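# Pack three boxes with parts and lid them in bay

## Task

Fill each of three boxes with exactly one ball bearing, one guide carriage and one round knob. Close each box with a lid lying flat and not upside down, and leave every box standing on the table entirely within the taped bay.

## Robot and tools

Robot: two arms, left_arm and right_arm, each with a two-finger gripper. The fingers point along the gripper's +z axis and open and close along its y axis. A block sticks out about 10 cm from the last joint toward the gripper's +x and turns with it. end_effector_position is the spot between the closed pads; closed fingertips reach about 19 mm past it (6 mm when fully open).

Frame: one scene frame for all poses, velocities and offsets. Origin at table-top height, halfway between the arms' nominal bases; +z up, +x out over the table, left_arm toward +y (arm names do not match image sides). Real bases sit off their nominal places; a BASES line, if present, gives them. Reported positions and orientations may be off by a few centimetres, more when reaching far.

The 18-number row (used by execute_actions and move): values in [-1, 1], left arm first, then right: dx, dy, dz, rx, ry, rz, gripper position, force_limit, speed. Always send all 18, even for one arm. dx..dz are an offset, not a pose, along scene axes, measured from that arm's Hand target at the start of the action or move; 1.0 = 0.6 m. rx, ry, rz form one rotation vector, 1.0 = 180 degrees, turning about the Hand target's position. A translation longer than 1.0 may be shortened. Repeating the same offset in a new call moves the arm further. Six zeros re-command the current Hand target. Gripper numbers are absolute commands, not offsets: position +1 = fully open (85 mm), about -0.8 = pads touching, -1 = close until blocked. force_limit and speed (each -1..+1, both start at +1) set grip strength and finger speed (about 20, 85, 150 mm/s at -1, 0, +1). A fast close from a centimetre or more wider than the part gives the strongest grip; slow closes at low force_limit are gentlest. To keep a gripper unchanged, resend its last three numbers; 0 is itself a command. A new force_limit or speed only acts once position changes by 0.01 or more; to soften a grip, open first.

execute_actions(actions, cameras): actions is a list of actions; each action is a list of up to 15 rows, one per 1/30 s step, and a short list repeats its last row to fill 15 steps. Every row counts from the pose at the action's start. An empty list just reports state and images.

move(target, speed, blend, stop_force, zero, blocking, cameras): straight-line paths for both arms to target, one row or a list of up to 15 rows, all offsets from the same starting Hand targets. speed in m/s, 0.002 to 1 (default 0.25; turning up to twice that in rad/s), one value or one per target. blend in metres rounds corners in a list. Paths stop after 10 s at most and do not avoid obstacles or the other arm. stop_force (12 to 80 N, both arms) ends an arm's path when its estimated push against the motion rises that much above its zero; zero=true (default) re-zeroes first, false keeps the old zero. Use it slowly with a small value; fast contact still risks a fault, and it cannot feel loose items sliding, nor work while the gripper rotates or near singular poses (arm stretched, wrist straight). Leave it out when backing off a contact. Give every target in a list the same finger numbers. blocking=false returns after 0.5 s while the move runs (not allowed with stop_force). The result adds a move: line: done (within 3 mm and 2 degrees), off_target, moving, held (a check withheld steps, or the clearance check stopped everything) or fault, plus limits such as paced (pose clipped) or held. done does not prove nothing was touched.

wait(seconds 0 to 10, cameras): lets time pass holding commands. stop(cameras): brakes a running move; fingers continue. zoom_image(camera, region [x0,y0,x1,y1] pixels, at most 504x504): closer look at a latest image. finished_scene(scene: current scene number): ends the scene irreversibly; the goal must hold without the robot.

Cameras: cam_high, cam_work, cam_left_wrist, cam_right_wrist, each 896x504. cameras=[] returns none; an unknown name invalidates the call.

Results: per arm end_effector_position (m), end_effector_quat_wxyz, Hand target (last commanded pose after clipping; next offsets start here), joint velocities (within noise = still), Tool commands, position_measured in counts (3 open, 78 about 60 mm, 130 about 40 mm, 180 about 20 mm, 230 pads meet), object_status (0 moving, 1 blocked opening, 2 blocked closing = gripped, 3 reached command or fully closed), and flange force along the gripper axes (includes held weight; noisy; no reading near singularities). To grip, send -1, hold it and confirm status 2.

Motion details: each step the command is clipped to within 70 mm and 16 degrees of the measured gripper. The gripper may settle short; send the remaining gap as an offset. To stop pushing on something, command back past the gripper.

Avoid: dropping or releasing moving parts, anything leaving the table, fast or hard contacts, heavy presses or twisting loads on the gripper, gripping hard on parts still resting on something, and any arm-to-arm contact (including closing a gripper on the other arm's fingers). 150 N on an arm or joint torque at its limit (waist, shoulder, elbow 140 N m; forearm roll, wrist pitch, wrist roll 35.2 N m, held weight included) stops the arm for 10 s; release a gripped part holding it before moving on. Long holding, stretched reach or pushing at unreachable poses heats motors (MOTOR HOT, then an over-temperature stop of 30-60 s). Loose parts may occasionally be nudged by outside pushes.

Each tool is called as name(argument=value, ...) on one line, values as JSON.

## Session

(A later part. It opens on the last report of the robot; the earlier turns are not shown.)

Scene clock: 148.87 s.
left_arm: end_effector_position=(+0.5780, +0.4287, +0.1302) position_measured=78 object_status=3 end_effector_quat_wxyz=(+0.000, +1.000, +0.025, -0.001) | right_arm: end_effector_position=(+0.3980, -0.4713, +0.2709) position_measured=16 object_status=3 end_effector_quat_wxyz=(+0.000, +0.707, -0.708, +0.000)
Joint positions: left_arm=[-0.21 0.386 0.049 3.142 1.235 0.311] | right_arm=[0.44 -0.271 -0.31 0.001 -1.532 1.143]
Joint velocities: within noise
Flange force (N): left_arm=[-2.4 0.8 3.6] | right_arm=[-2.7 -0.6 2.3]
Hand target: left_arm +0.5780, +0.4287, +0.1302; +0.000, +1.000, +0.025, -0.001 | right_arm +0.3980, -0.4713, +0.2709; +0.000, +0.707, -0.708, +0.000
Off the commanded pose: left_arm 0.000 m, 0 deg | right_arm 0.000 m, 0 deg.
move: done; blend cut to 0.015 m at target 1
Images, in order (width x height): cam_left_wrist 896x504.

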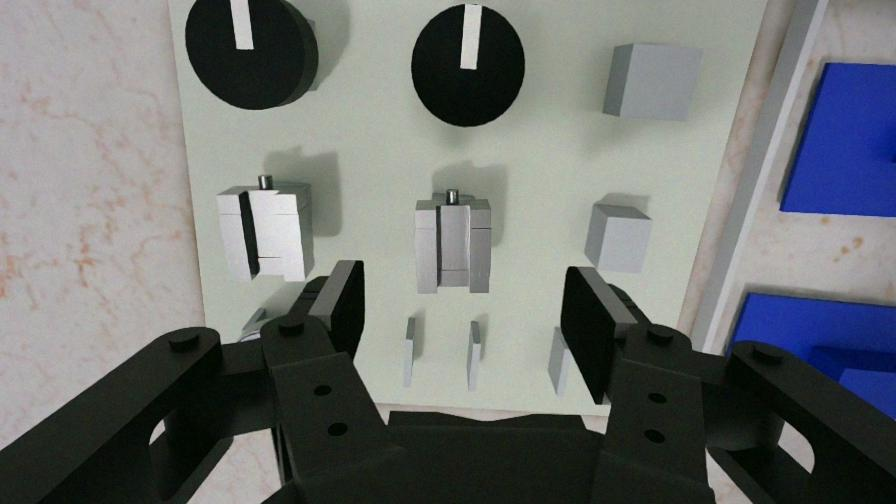

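move(target=[0,0.001,-0.1237,0,0,0,0.4,0,0.5,0,0,0,0,0,0,0.9,-1,-1], speed=0.12, cameras=["cam_left_wrist"])

move(target=[0,0,0,0,0,0,-1,-0.4,-1,0,0,0,0,0,0,0.9,-1,-1], cameras=[])

move(target=[0,0,0.2,0,0,0,-1,-0.4,-1,0,0,0,0,0,0,0.9,-1,-1], speed=0.12, cameras=["cam_left_wrist","cam_work"])

Scene clock: 150.03 s.
left_arm: end_effector_position=(+0.5780, +0.4293, +0.0560) position_measured=78 object_status=3 end_effector_quat_wxyz=(+0.000, +1.000, +0.025, -0.001) | right_arm: end_effector_position=(+0.3980, -0.4713, +0.2709) position_measured=16 object_status=3 end_effector_quat_wxyz=(+0.000, +0.707, -0.708, +0.000)
Joint positions: left_arm=[-0.208 0.459 -0.035 3.142 1.078 0.31] | right_arm=[0.44 -0.271 -0.31 0.001 -1.532 1.143]
Joint velocities: within noise
Flange force (N): left_arm=[-2.9 1.4 4.1] | right_arm=[-4.1 0.1 2.1]
Hand target: left_arm +0.5780, +0.4293, +0.0560; +0.000, +1.000, +0.025, -0.001 | right_arm +0.3980, -0.4713, +0.2709; +0.000, +0.707, -0.708, +0.000
Off the commanded pose: left_arm 0.000 m, 0 deg | right_arm 0.000 m, 0 deg.
move: done
Images, in order (width x height): cam_left_wrist 896x504.

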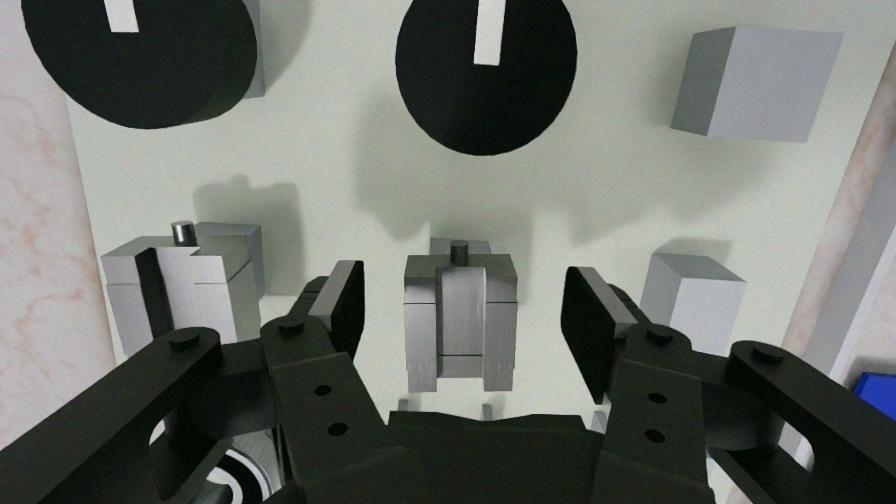

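Scene clock: 151.70 s.
left_arm: end_effector_position=(+0.5780, +0.4294, +0.0560) position_measured=149 object_status=0 end_effector_quat_wxyz=(+0.000, +1.000, +0.025, -0.001) | right_arm: end_effector_position=(+0.3980, -0.4713, +0.2709) position_measured=16 object_status=3 end_effector_quat_wxyz=(+0.000, +0.707, -0.708, +0.000)
Joint positions: left_arm=[-0.208 0.459 -0.035 3.142 1.078 0.31] | right_arm=[0.44 -0.271 -0.31 0.001 -1.532 1.143]
Joint velocities: within noise
Flange force (N): left_arm=[-2.5 0.9 -4.0] | right_arm=[-1.8 0.3 2.5]
Hand target: left_arm +0.5780, +0.4293, +0.0560; +0.000, +1.000, +0.025, -0.001 | right_arm +0.3980, -0.4713, +0.2709; +0.000, +0.707, -0.708, +0.000
Off the commanded pose: left_arm 0.000 m, 0 deg | right_arm 0.000 m, 0 deg.
move: done
No camera images: "cameras" was empty.

Scene clock: 153.07 s.
left_arm: end_effector_position=(+0.5780, +0.4294, +0.1760) position_measured=149 object_status=2 end_effector_quat_wxyz=(+0.000, +1.000, +0.025, -0.001) | right_arm: end_effector_position=(+0.3980, -0.4713, +0.2709) position_measured=16 object_status=3 end_effector_quat_wxyz=(+0.000, +0.707, -0.708, +0.000)
Joint positions: left_arm=[-0.208 0.354 0.117 3.142 1.335 0.31] | right_arm=[0.44 -0.271 -0.31 0.001 -1.532 1.143]
Joint velocities: within noise
Flange force (N): left_arm=[-4.9 1.0 6.1] | right_arm=[-2.3 -0.8 1.7]
Hand target: left_arm +0.5780, +0.4293, +0.1760; +0.000, +1.000, +0.025, -0.001 | right_arm +0.3980, -0.4713, +0.2709; +0.000, +0.707, -0.708, +0.000
Off the commanded pose: left_arm 0.000 m, 0 deg | right_arm 0.000 m, 0 deg.
move: done
Images, in order (width x height): cam_work 896x504, cam_left_wrist 896x504.

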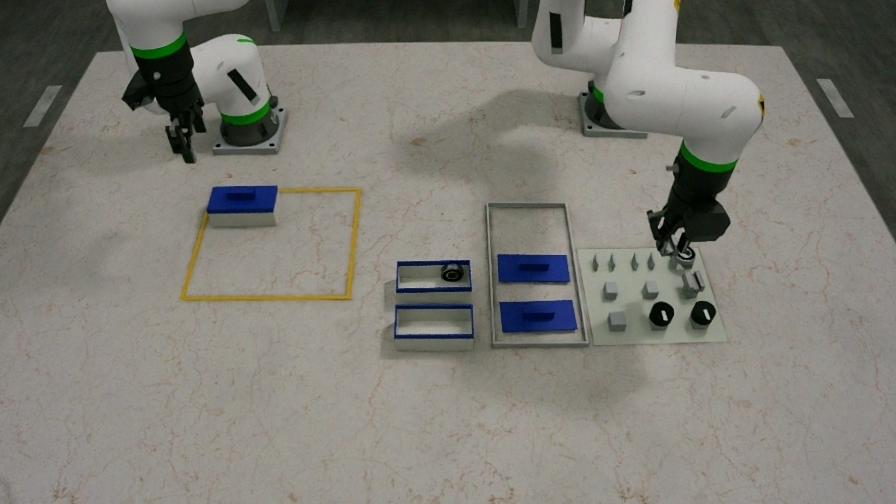

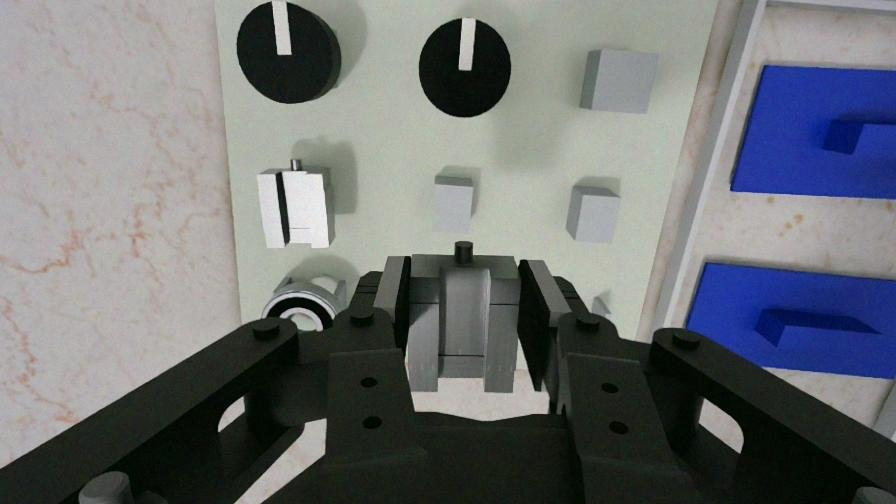

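move(target=[[-0.0433,-0.784,0.0,0,0,-0.019,-1,-0.4,-1,0,0,0,0,0,0,0.9,-1,-1],[-0.0433,-0.784,-0.17,0,0,-0.019,-1,-0.4,-1,0,0,0,0,0,0,0.9,-1,-1]], speed=[0.3,0.15], blend=[0.02,0], cameras=["cam_left_wrist","cam_work"])

zoom_image(camera="cam_work", region=[380, 170, 540, 330])

Scene clock: 156.03 s.
left_arm: end_effector_position=(+0.5520, -0.0411, +0.0740) position_measured=149 object_status=2 end_effector_quat_wxyz=(+0.000, +1.000, -0.005, -0.001) | right_arm: end_effector_position=(+0.3980, -0.4713, +0.2709) position_measured=16 object_status=3 end_effector_quat_wxyz=(+0.000, +0.707, -0.708, +0.000)
Joint positions: left_arm=[-0.854 0.835 0.615 3.143 1.352 0.896] | right_arm=[0.44 -0.271 -0.31 0.001 -1.532 1.143]
Joint velocities: within noise
Flange force (N): left_arm=[-4.6 -3.8 -0.8] | right_arm=[-3.0 -0.4 1.8]
Hand target: left_arm +0.5520, -0.0411, +0.0740; +0.000, +1.000, -0.005, -0.001 | right_arm +0.3980, -0.4713, +0.2709; +0.000, +0.707, -0.708, +0.000
Off the commanded pose: left_arm 0.000 m, 0 deg | right_arm 0.000 m, 0 deg.
move: done
Images, in order (width x height): cam_work 896x504, cam_left_wrist 896x504.

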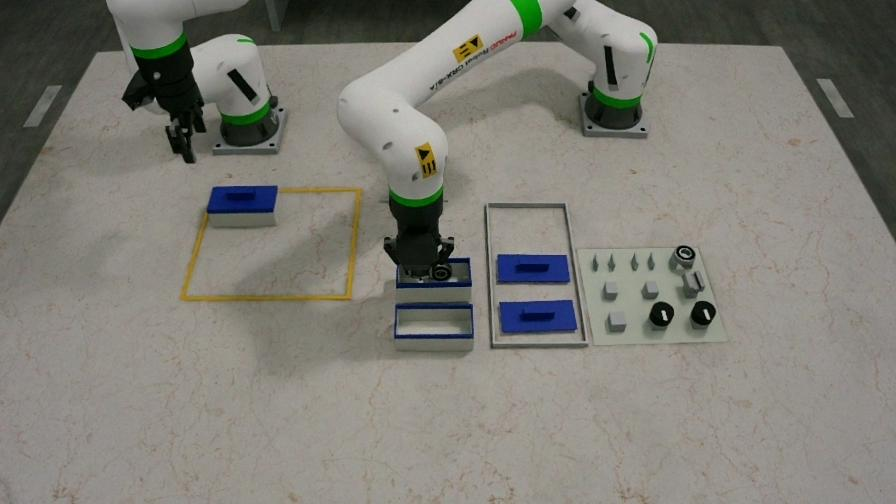

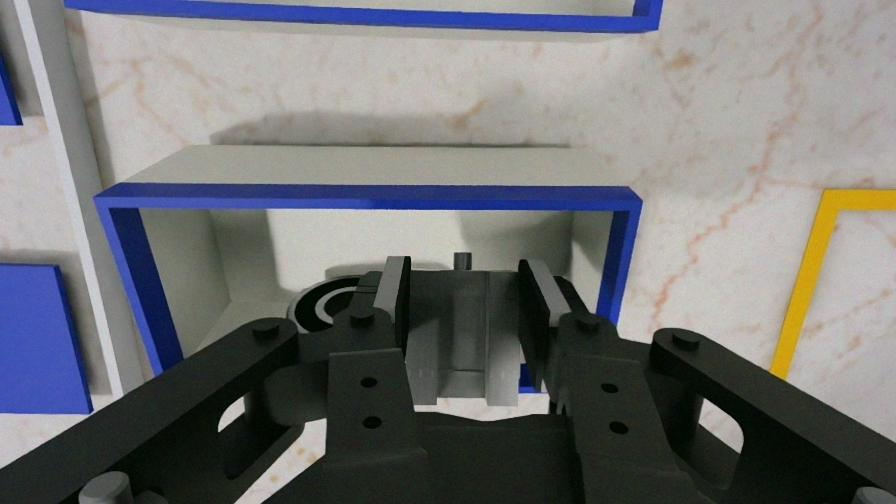

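Scaled by 3.150 from the camera's 896x504 image, which has a finer 1280x720 frame.

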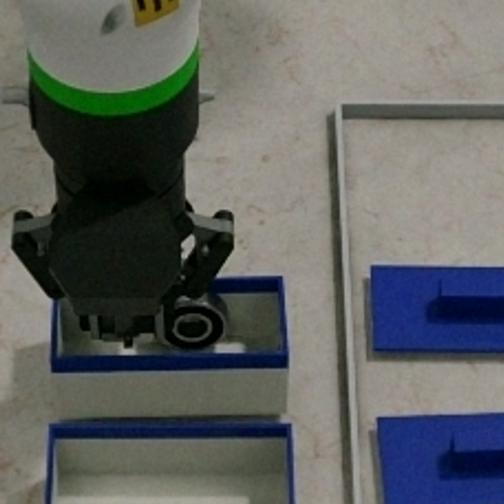

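move(target=[[0,0,0.03,0,0,0,-1,-0.4,-1,0,0,0,0,0,0,0.9,-1,-1]], speed=0.06, cameras=["cam_left_wrist","cam_work"])

zoom_image(camera="cam_work", region=[380, 170, 540, 330])

zoom_image(camera="cam_left_wrist", region=[340, 200, 600, 420])

Scene clock: 157.10 s.
left_arm: end_effector_position=(+0.5520, -0.0410, +0.0920) position_measured=149 object_status=2 end_effector_quat_wxyz=(+0.000, +1.000, -0.005, -0.001) | right_arm: end_effector_position=(+0.3980, -0.4713, +0.2709) position_measured=16 object_status=3 end_effector_quat_wxyz=(+0.000, +0.707, -0.708, +0.000)
Joint positions: left_arm=[-0.854 0.824 0.639 3.143 1.387 0.896] | right_arm=[0.44 -0.271 -0.31 0.001 -1.532 1.143]
Joint velocities: within noise
Flange force (N): left_arm=[-5.2 -2.9 5.0] | right_arm=[-3.2 -0.4 1.7]
Hand target: left_arm +0.5520, -0.0411, +0.0920; +0.000, +1.000, -0.005, -0.001 | right_arm +0.3980, -0.4713, +0.2709; +0.000, +0.707, -0.708, +0.000
Off the commanded pose: left_arm 0.000 m, 0 deg | right_arm 0.000 m, 0 deg.
move: done
Images, in order (width x height): cam_work 896x504, cam_left_wrist 896x504.

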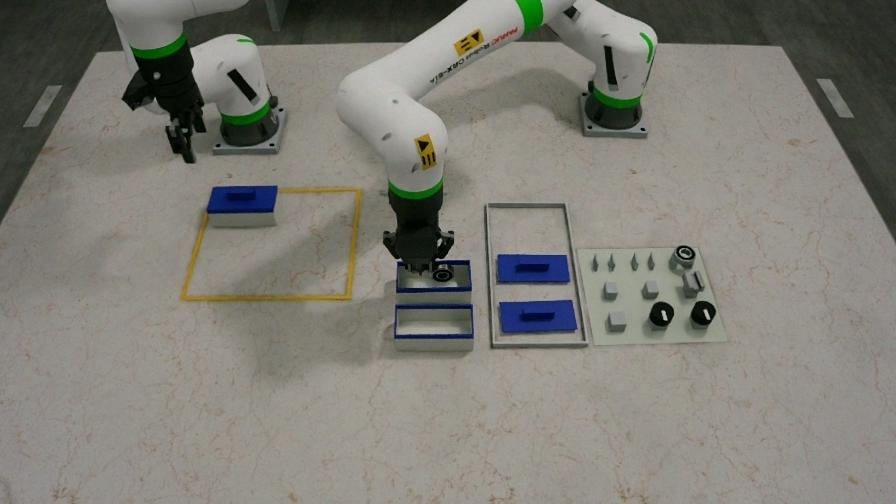

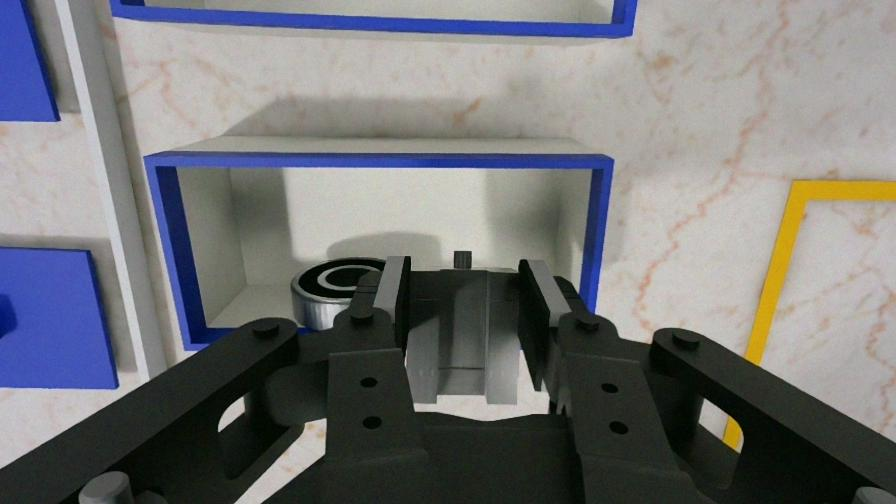

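Scaled by 3.150 from the camera's 896x504 image, which has a finer 1280x720 frame.

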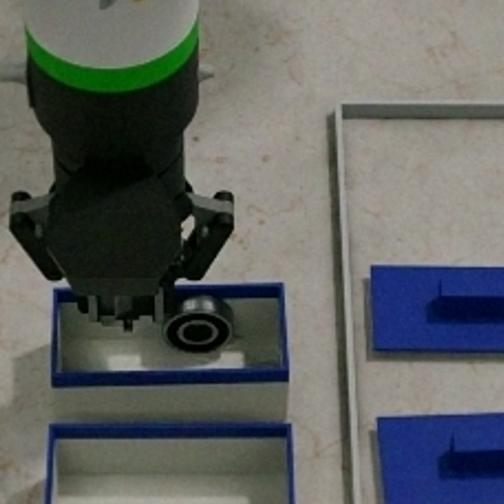

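Scaled by 1.938 from the camera's 896x504 image, which has a finer 1280x720 frame.

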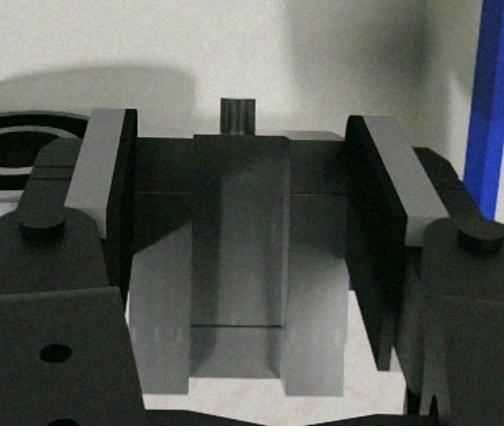

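move(target=[[0.0092,-0.002,0.0,0,0,0,-1,-0.4,-1,0,0,0,0,0,0,0.9,-1,-1],[0.0092,-0.002,-0.04,0,0,0,-1,-0.4,-1,0,0,0,0,0,0,0.9,-1,-1]], speed=0.05, cameras=["cam_left_wrist","cam_work"])

zoom_image(camera="cam_work", region=[380, 170, 540, 330])

Scene clock: 158.27 s.
left_arm: end_effector_position=(+0.5575, -0.0422, +0.0680) position_measured=149 object_status=2 end_effector_quat_wxyz=(+0.000, +1.000, -0.005, -0.001) | right_arm: end_effector_position=(+0.3980, -0.4713, +0.2709) position_measured=16 object_status=3 end_effector_quat_wxyz=(+0.000, +0.707, -0.708, +0.000)
Joint positions: left_arm=[-0.849 0.853 0.633 3.143 1.351 0.891] | right_arm=[0.44 -0.271 -0.31 0.001 -1.532 1.143]
Joint velocities: within noise
Flange force (N): left_arm=[-4.7 -2.9 -0.1] | right_arm=[-2.2 0.1 2.2]
Hand target: left_arm +0.5575, -0.0423, +0.0680; +0.000, +1.000, -0.005, -0.001 | right_arm +0.3980, -0.4713, +0.2709; +0.000, +0.707, -0.708, +0.000
Off the commanded pose: left_arm 0.000 m, 0 deg | right_arm 0.000 m, 0 deg.
move: done
Images, in order (width x height): cam_work 896x504, cam_left_wrist 896x504.

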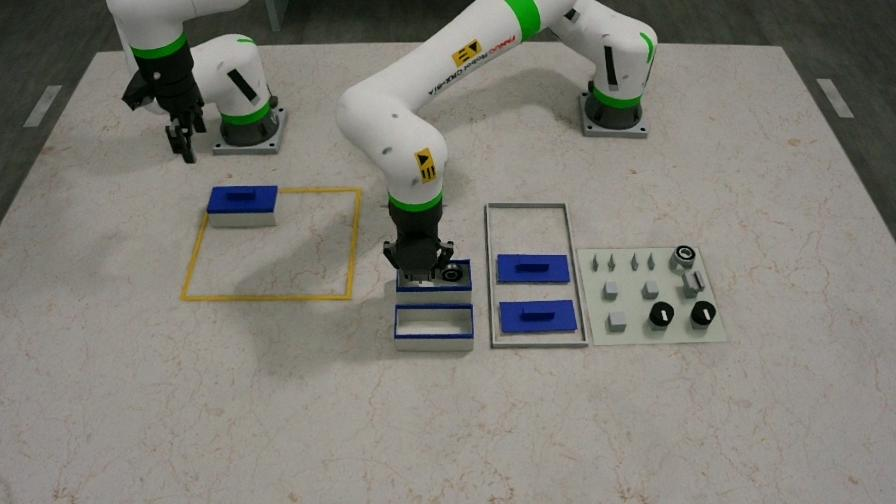

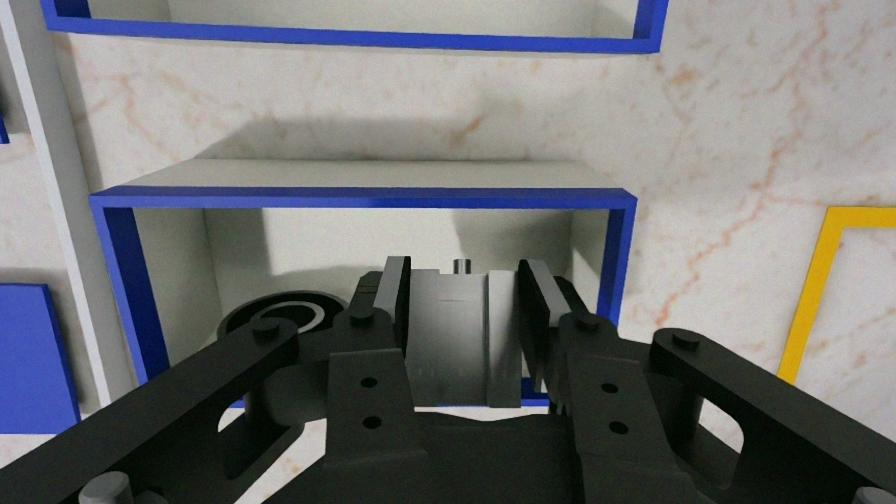

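Scaled by 3.150 from the camera's 896x504 image, which has a finer 1280x720 frame.

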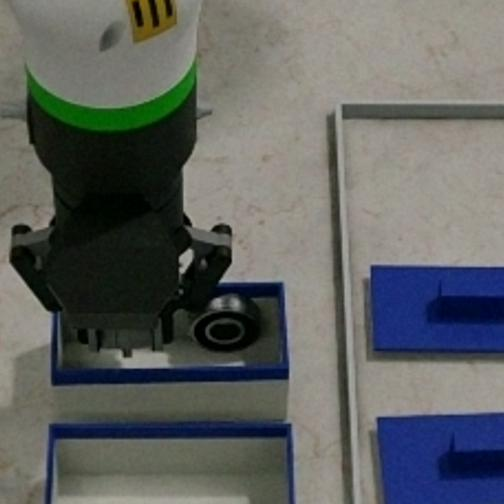

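move(target=[[0.0,0.0,0.015,0,0,0,-1,-0.4,-1,0,0,0,0,0,0,0.9,-1,-1],[0.009,0.0,0.015,0,0,0,-1,-0.4,-1,0,0,0,0,0,0,0.9,-1,-1],[0.009,0.0,-0.03,0,0,0,-1,-0.4,-1,0,0,0,0,0,0,0.9,-1,-1]], speed=0.05, cameras=["cam_left_wrist","cam_work"])

zoom_image(camera="cam_work", region=[380, 170, 540, 330])

Scene clock: 159.93 s.
left_arm: end_effector_position=(+0.5629, -0.0423, +0.0500) position_measured=149 object_status=2 end_effector_quat_wxyz=(+0.000, +1.000, -0.005, -0.001) | right_arm: end_effector_position=(+0.3980, -0.4713, +0.2709) position_measured=16 object_status=3 end_effector_quat_wxyz=(+0.000, +0.707, -0.708, +0.000)
Joint positions: left_arm=[-0.843 0.878 0.633 3.143 1.327 0.885] | right_arm=[0.44 -0.271 -0.31 0.001 -1.532 1.143]
Joint velocities: within noise
Flange force (N): left_arm=[-4.9 -3.0 4.9] | right_arm=[-3.3 -0.7 2.1]
Hand target: left_arm +0.5629, -0.0423, +0.0500; +0.000, +1.000, -0.005, -0.001 | right_arm +0.3980, -0.4713, +0.2709; +0.000, +0.707, -0.708, +0.000
Off the commanded pose: left_arm 0.000 m, 0 deg | right_arm 0.000 m, 0 deg.
move: done
Images, in order (width x height): cam_work 896x504, cam_left_wrist 896x504.

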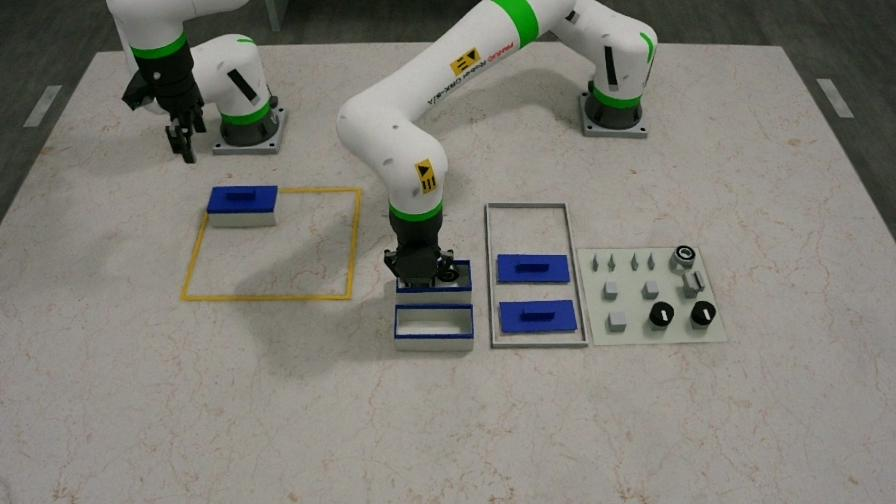

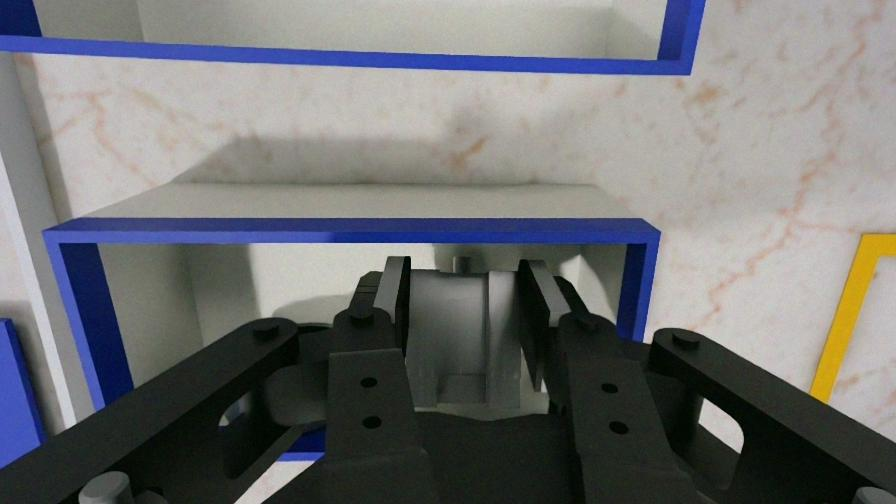

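Scaled by 3.150 from the camera's 896x504 image, which has a finer 1280x720 frame.

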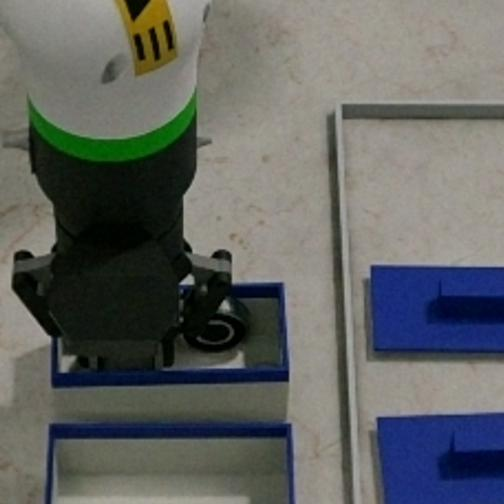

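move(target=[0,0.0,-0.035,0,0,0,-1,-0.4,-1,0,0,0,0,0,0,0.9,-1,-1], speed=0.012, stop_force=15, cameras=["cam_left_wrist","cam_work"])

zoom_image(camera="cam_left_wrist", region=[340, 200, 640, 420])

Scene clock: 161.77 s.
left_arm: end_effector_position=(+0.5630, -0.0423, +0.0366) position_measured=149 object_status=2 end_effector_quat_wxyz=(+0.000, +1.000, -0.005, -0.001) | right_arm: end_effector_position=(+0.3980, -0.4713, +0.2709) position_measured=16 object_status=3 end_effector_quat_wxyz=(+0.000, +0.707, -0.708, +0.000)
Joint positions: left_arm=[-0.843 0.888 0.618 3.142 1.302 0.885] | right_arm=[0.44 -0.271 -0.31 0.001 -1.532 1.143]
Joint velocities: within noise
Flange force (N): left_arm=[-9.5 -4.9 -16.1] | right_arm=[-2.3 -0.3 2.4]
Hand target: left_arm +0.5630, -0.0423, +0.0366; +0.000, +1.000, -0.005, -0.001 (not the last commanded pose) | right_arm +0.3980, -0.4713, +0.2709; +0.000, +0.707, -0.708, +0.000
Off the commanded pose: left_arm 0.008 m, 0 deg | right_arm 0.000 m, 0 deg.
move: contact (left_arm)
Images, in order (width x height): cam_work 896x504, cam_left_wrist 896x504.

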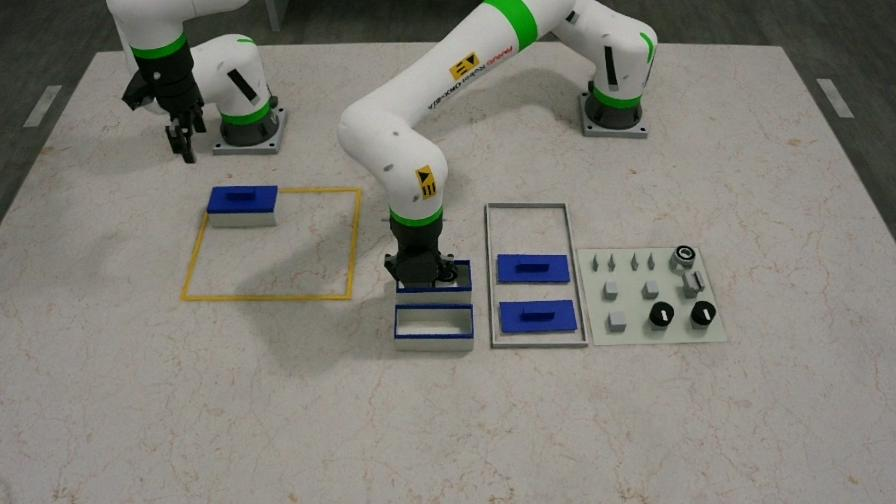

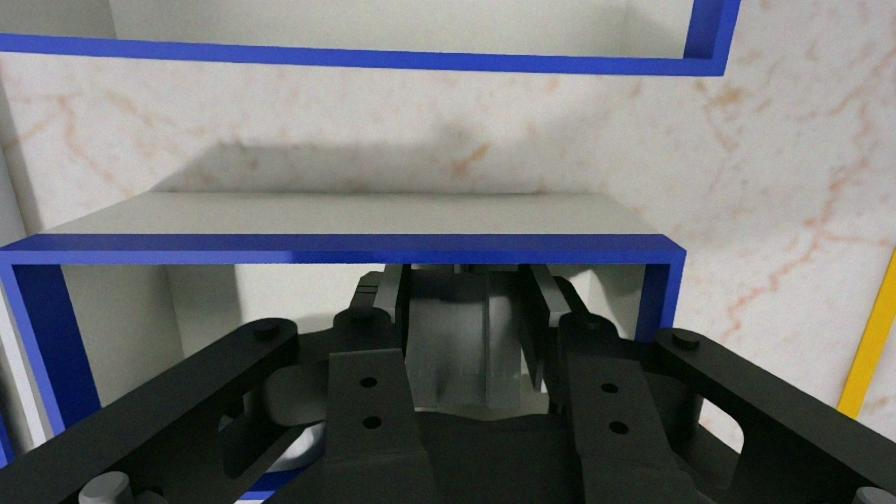

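Scaled by 1.680 from the camera's 896x504 image, which has a finer 1280x720 frame.

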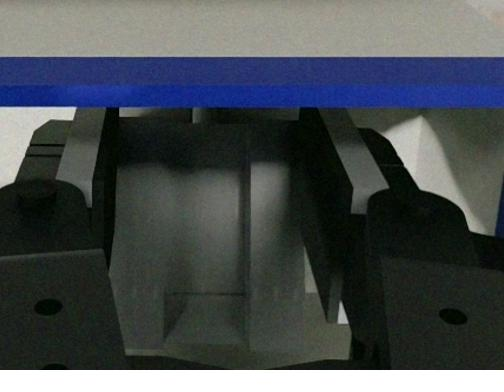

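move(target=[0,0.0,0.001,0,0,0,-0.05,-0.4,-1,0,0,0,0,0,0,0.9,-1,-1], cameras=[])

move(target=[0,0.0,0.1,0,0,0,-0.05,-0.4,-1,0,0,0,0,0,0,0.9,-1,-1], speed=0.1, cameras=["cam_left_wrist","cam_work"])

zoom_image(camera="cam_work", region=[380, 230, 500, 350])

Scene clock: 163.00 s.
left_arm: end_effector_position=(+0.5630, -0.0423, +0.0371) position_measured=135 object_status=3 end_effector_quat_wxyz=(+0.000, +1.000, -0.005, -0.001) | right_arm: end_effector_position=(+0.3980, -0.4713, +0.2709) position_measured=16 object_status=3 end_effector_quat_wxyz=(+0.000, +0.707, -0.708, +0.000)
Joint positions: left_arm=[-0.843 0.888 0.619 3.143 1.303 0.885] | right_arm=[0.44 -0.271 -0.31 0.001 -1.532 1.143]
Joint velocities: within noise
Flange force (N): left_arm=[-4.6 -3.0 3.7] | right_arm=[-2.5 0.0 2.0]
Hand target: left_arm +0.5630, -0.0423, +0.0372; +0.000, +1.000, -0.005, -0.001 | right_arm +0.3980, -0.4713, +0.2709; +0.000, +0.707, -0.708, +0.000
Off the commanded pose: left_arm 0.000 m, 0 deg | right_arm 0.000 m, 0 deg.
move: done
No camera images: "cameras" was empty.

Scene clock: 163.97 s.
left_arm: end_effector_position=(+0.5630, -0.0423, +0.0972) position_measured=135 object_status=3 end_effector_quat_wxyz=(+0.000, +1.000, -0.005, +0.000) | right_arm: end_effector_position=(+0.3980, -0.4713, +0.2709) position_measured=16 object_status=3 end_effector_quat_wxyz=(+0.000, +0.707, -0.708, +0.000)
Joint positions: left_arm=[-0.843 0.849 0.694 3.142 1.417 0.885] | right_arm=[0.44 -0.271 -0.31 0.001 -1.532 1.143]
Joint velocities: within noise
Flange force (N): left_arm=[-3.4 -1.3 3.6] | right_arm=[-2.7 0.3 2.6]
Hand target: left_arm +0.5630, -0.0423, +0.0972; +0.000, +1.000, -0.005, -0.001 | right_arm +0.3980, -0.4713, +0.2709; +0.000, +0.707, -0.708, +0.000
Off the commanded pose: left_arm 0.000 m, 0 deg | right_arm 0.000 m, 0 deg.
move: done
Images, in order (width x height): cam_work 896x504, cam_left_wrist 896x504.

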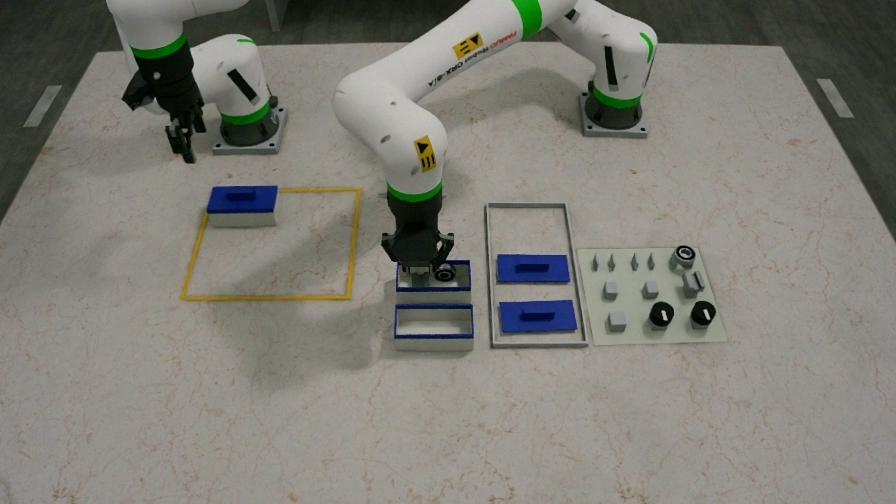

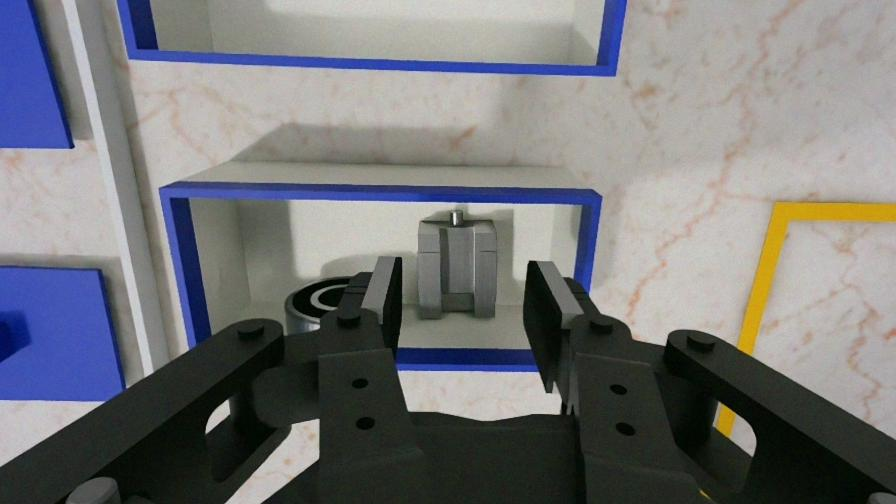

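Scaled by 4.200 from the camera's 896x504 image, which has a finer 1280x720 frame.

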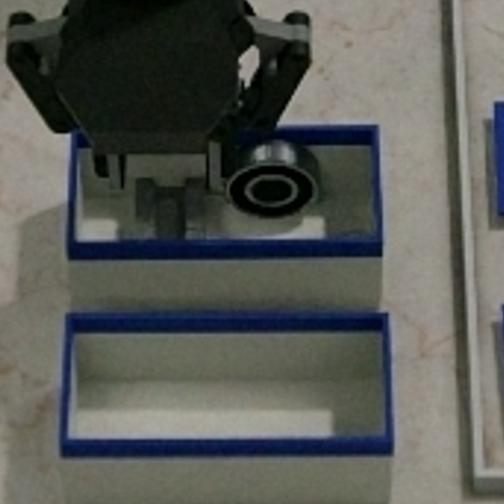

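move(target=[[-0.0117,0.0445,0.0,0,0,0,-0.9,-0.4,0.5,0,0,0,0,0,0,0.9,-1,-1],[-0.0117,0.0445,-0.102,0,0,0,-0.9,-0.4,0.5,0,0,0,0,0,0,0.9,-1,-1]], speed=[0.12,0.06], cameras=["cam_left_wrist"])

move(target=[0,-0.048,0,0,0,0,-0.9,-0.4,0.5,0,0,0,0,0,0,0.9,-1,-1], speed=0.02, stop_force=12, cameras=["cam_left_wrist"])

move(target=[0,0.006,0.12,0,0,0,-0.9,-0.4,0.5,0,0,0,0,0,0,0.9,-1,-1], speed=0.12, cameras=["cam_left_wrist","cam_work"])

zoom_image(camera="cam_work", region=[380, 230, 500, 350])

Scene clock: 166.10 s.
left_arm: end_effector_position=(+0.5560, -0.0156, +0.0360) position_measured=233 object_status=3 end_effector_quat_wxyz=(+0.000, +1.000, -0.005, -0.001) | right_arm: end_effector_position=(+0.3980, -0.4713, +0.2709) position_measured=16 object_status=3 end_effector_quat_wxyz=(+0.000, +0.707, -0.708, +0.000)
Joint positions: left_arm=[-0.827 0.825 0.506 3.142 1.253 0.869] | right_arm=[0.44 -0.271 -0.31 0.001 -1.532 1.143]
Joint velocities: within noise
Flange force (N): left_arm=[-4.8 -2.9 1.2] | right_arm=[-3.2 -0.2 2.6]
Hand target: left_arm +0.5560, -0.0156, +0.0360; +0.000, +1.000, -0.005, -0.001 | right_arm +0.3980, -0.4713, +0.2709; +0.000, +0.707, -0.708, +0.000
Off the commanded pose: left_arm 0.000 m, 0 deg | right_arm 0.000 m, 0 deg.
move: done
Images, in order (width x height): cam_left_wrist 896x504.

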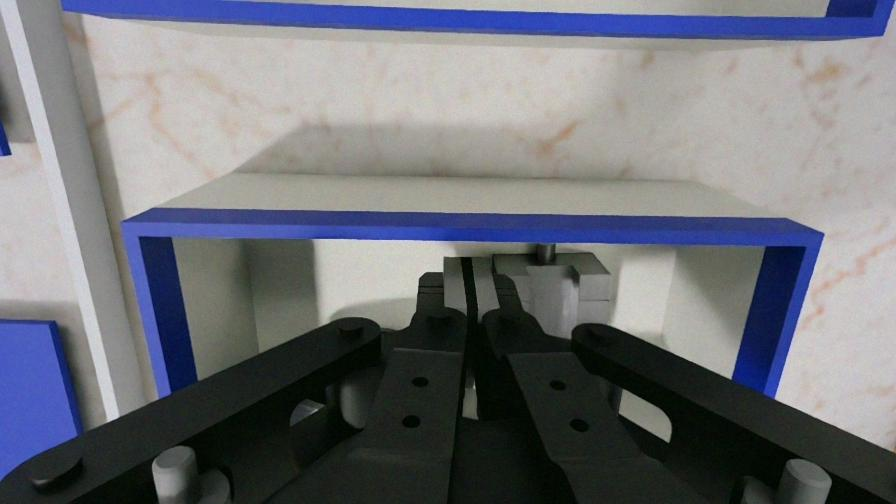

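Scene clock: 168.23 s.
left_arm: end_effector_position=(+0.5560, -0.0444, +0.0360) position_measured=233 object_status=3 end_effector_quat_wxyz=(+0.000, +1.000, -0.005, -0.001) | right_arm: end_effector_position=(+0.3980, -0.4713, +0.2709) position_measured=16 object_status=3 end_effector_quat_wxyz=(+0.000, +0.707, -0.708, +0.000)
Joint positions: left_arm=[-0.852 0.877 0.598 3.142 1.292 0.894] | right_arm=[0.44 -0.271 -0.31 0.001 -1.532 1.143]
Joint velocities: within noise
Flange force (N): left_arm=[-5.6 -5.8 -1.8] | right_arm=[-2.9 -0.4 2.2]
Hand target: left_arm +0.5560, -0.0444, +0.0360; +0.000, +1.000, -0.005, -0.001 | right_arm +0.3980, -0.4713, +0.2709; +0.000, +0.707, -0.708, +0.000
Off the commanded pose: left_arm 0.000 m, 0 deg | right_arm 0.000 m, 0 deg.
move: done
Images, in order (width x height): cam_left_wrist 896x504.

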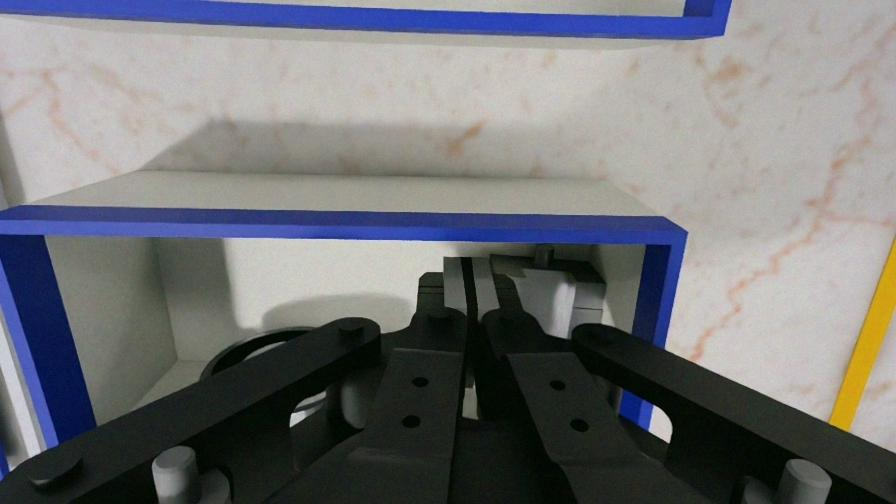

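Scene clock: 169.20 s.
left_arm: end_effector_position=(+0.5560, -0.0407, +0.1080) position_measured=233 object_status=3 end_effector_quat_wxyz=(+0.000, +1.000, -0.005, +0.000) | right_arm: end_effector_position=(+0.3980, -0.4713, +0.2709) position_measured=16 object_status=3 end_effector_quat_wxyz=(+0.000, +0.707, -0.708, +0.000)
Joint positions: left_arm=[-0.849 0.824 0.677 3.142 1.424 0.891] | right_arm=[0.44 -0.271 -0.31 0.001 -1.532 1.143]
Joint velocities: within noise
Flange force (N): left_arm=[-4.2 -2.4 3.9] | right_arm=[-2.1 0.0 2.0]
Hand target: left_arm +0.5560, -0.0408, +0.1080; +0.000, +1.000, -0.005, -0.001 | right_arm +0.3980, -0.4713, +0.2709; +0.000, +0.707, -0.708, +0.000
Off the commanded pose: left_arm 0.000 m, 0 deg | right_arm 0.000 m, 0 deg.
move: done
Images, in order (width x height): cam_work 896x504, cam_left_wrist 896x504.

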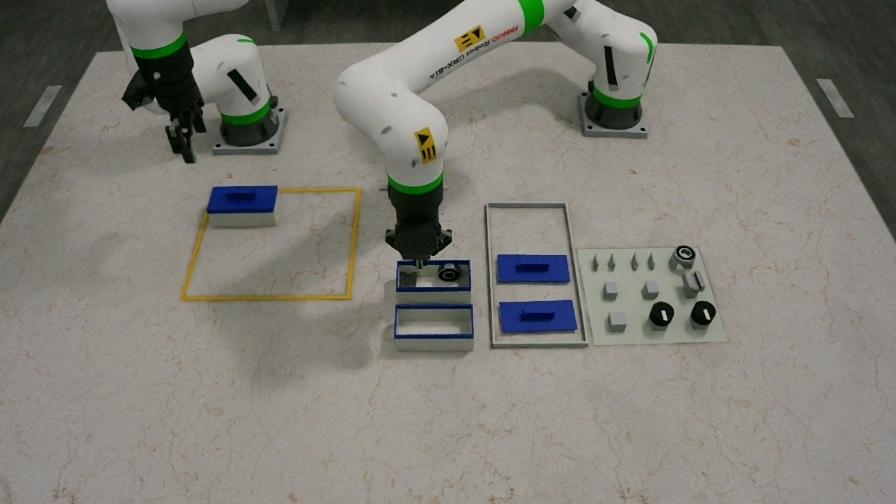

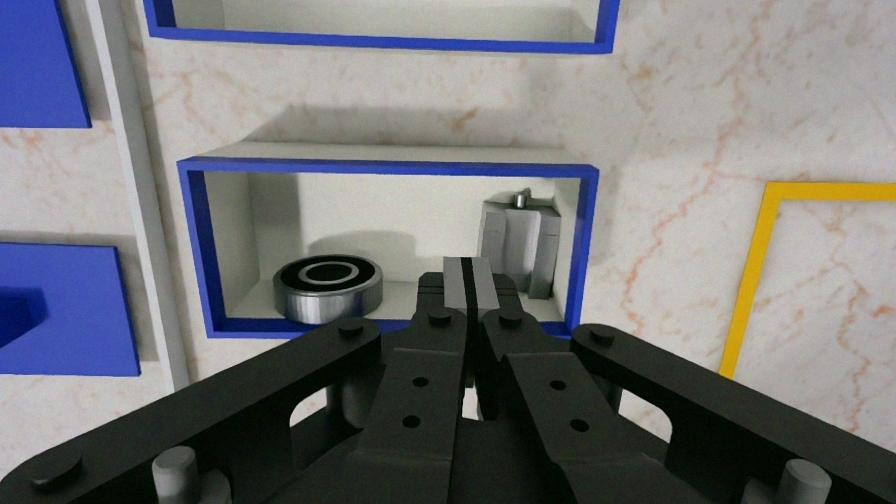

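Scaled by 4.200 from the camera's 896x504 image, which has a finer 1280x720 frame.

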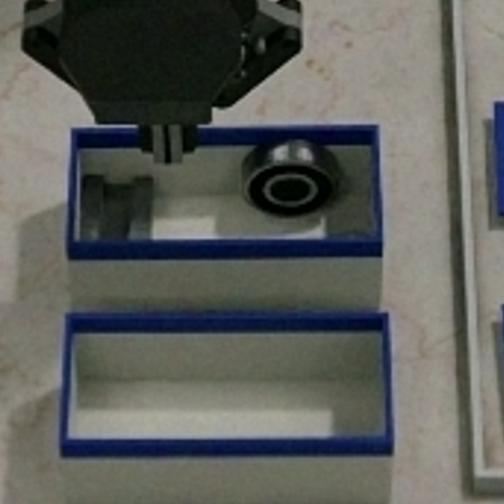

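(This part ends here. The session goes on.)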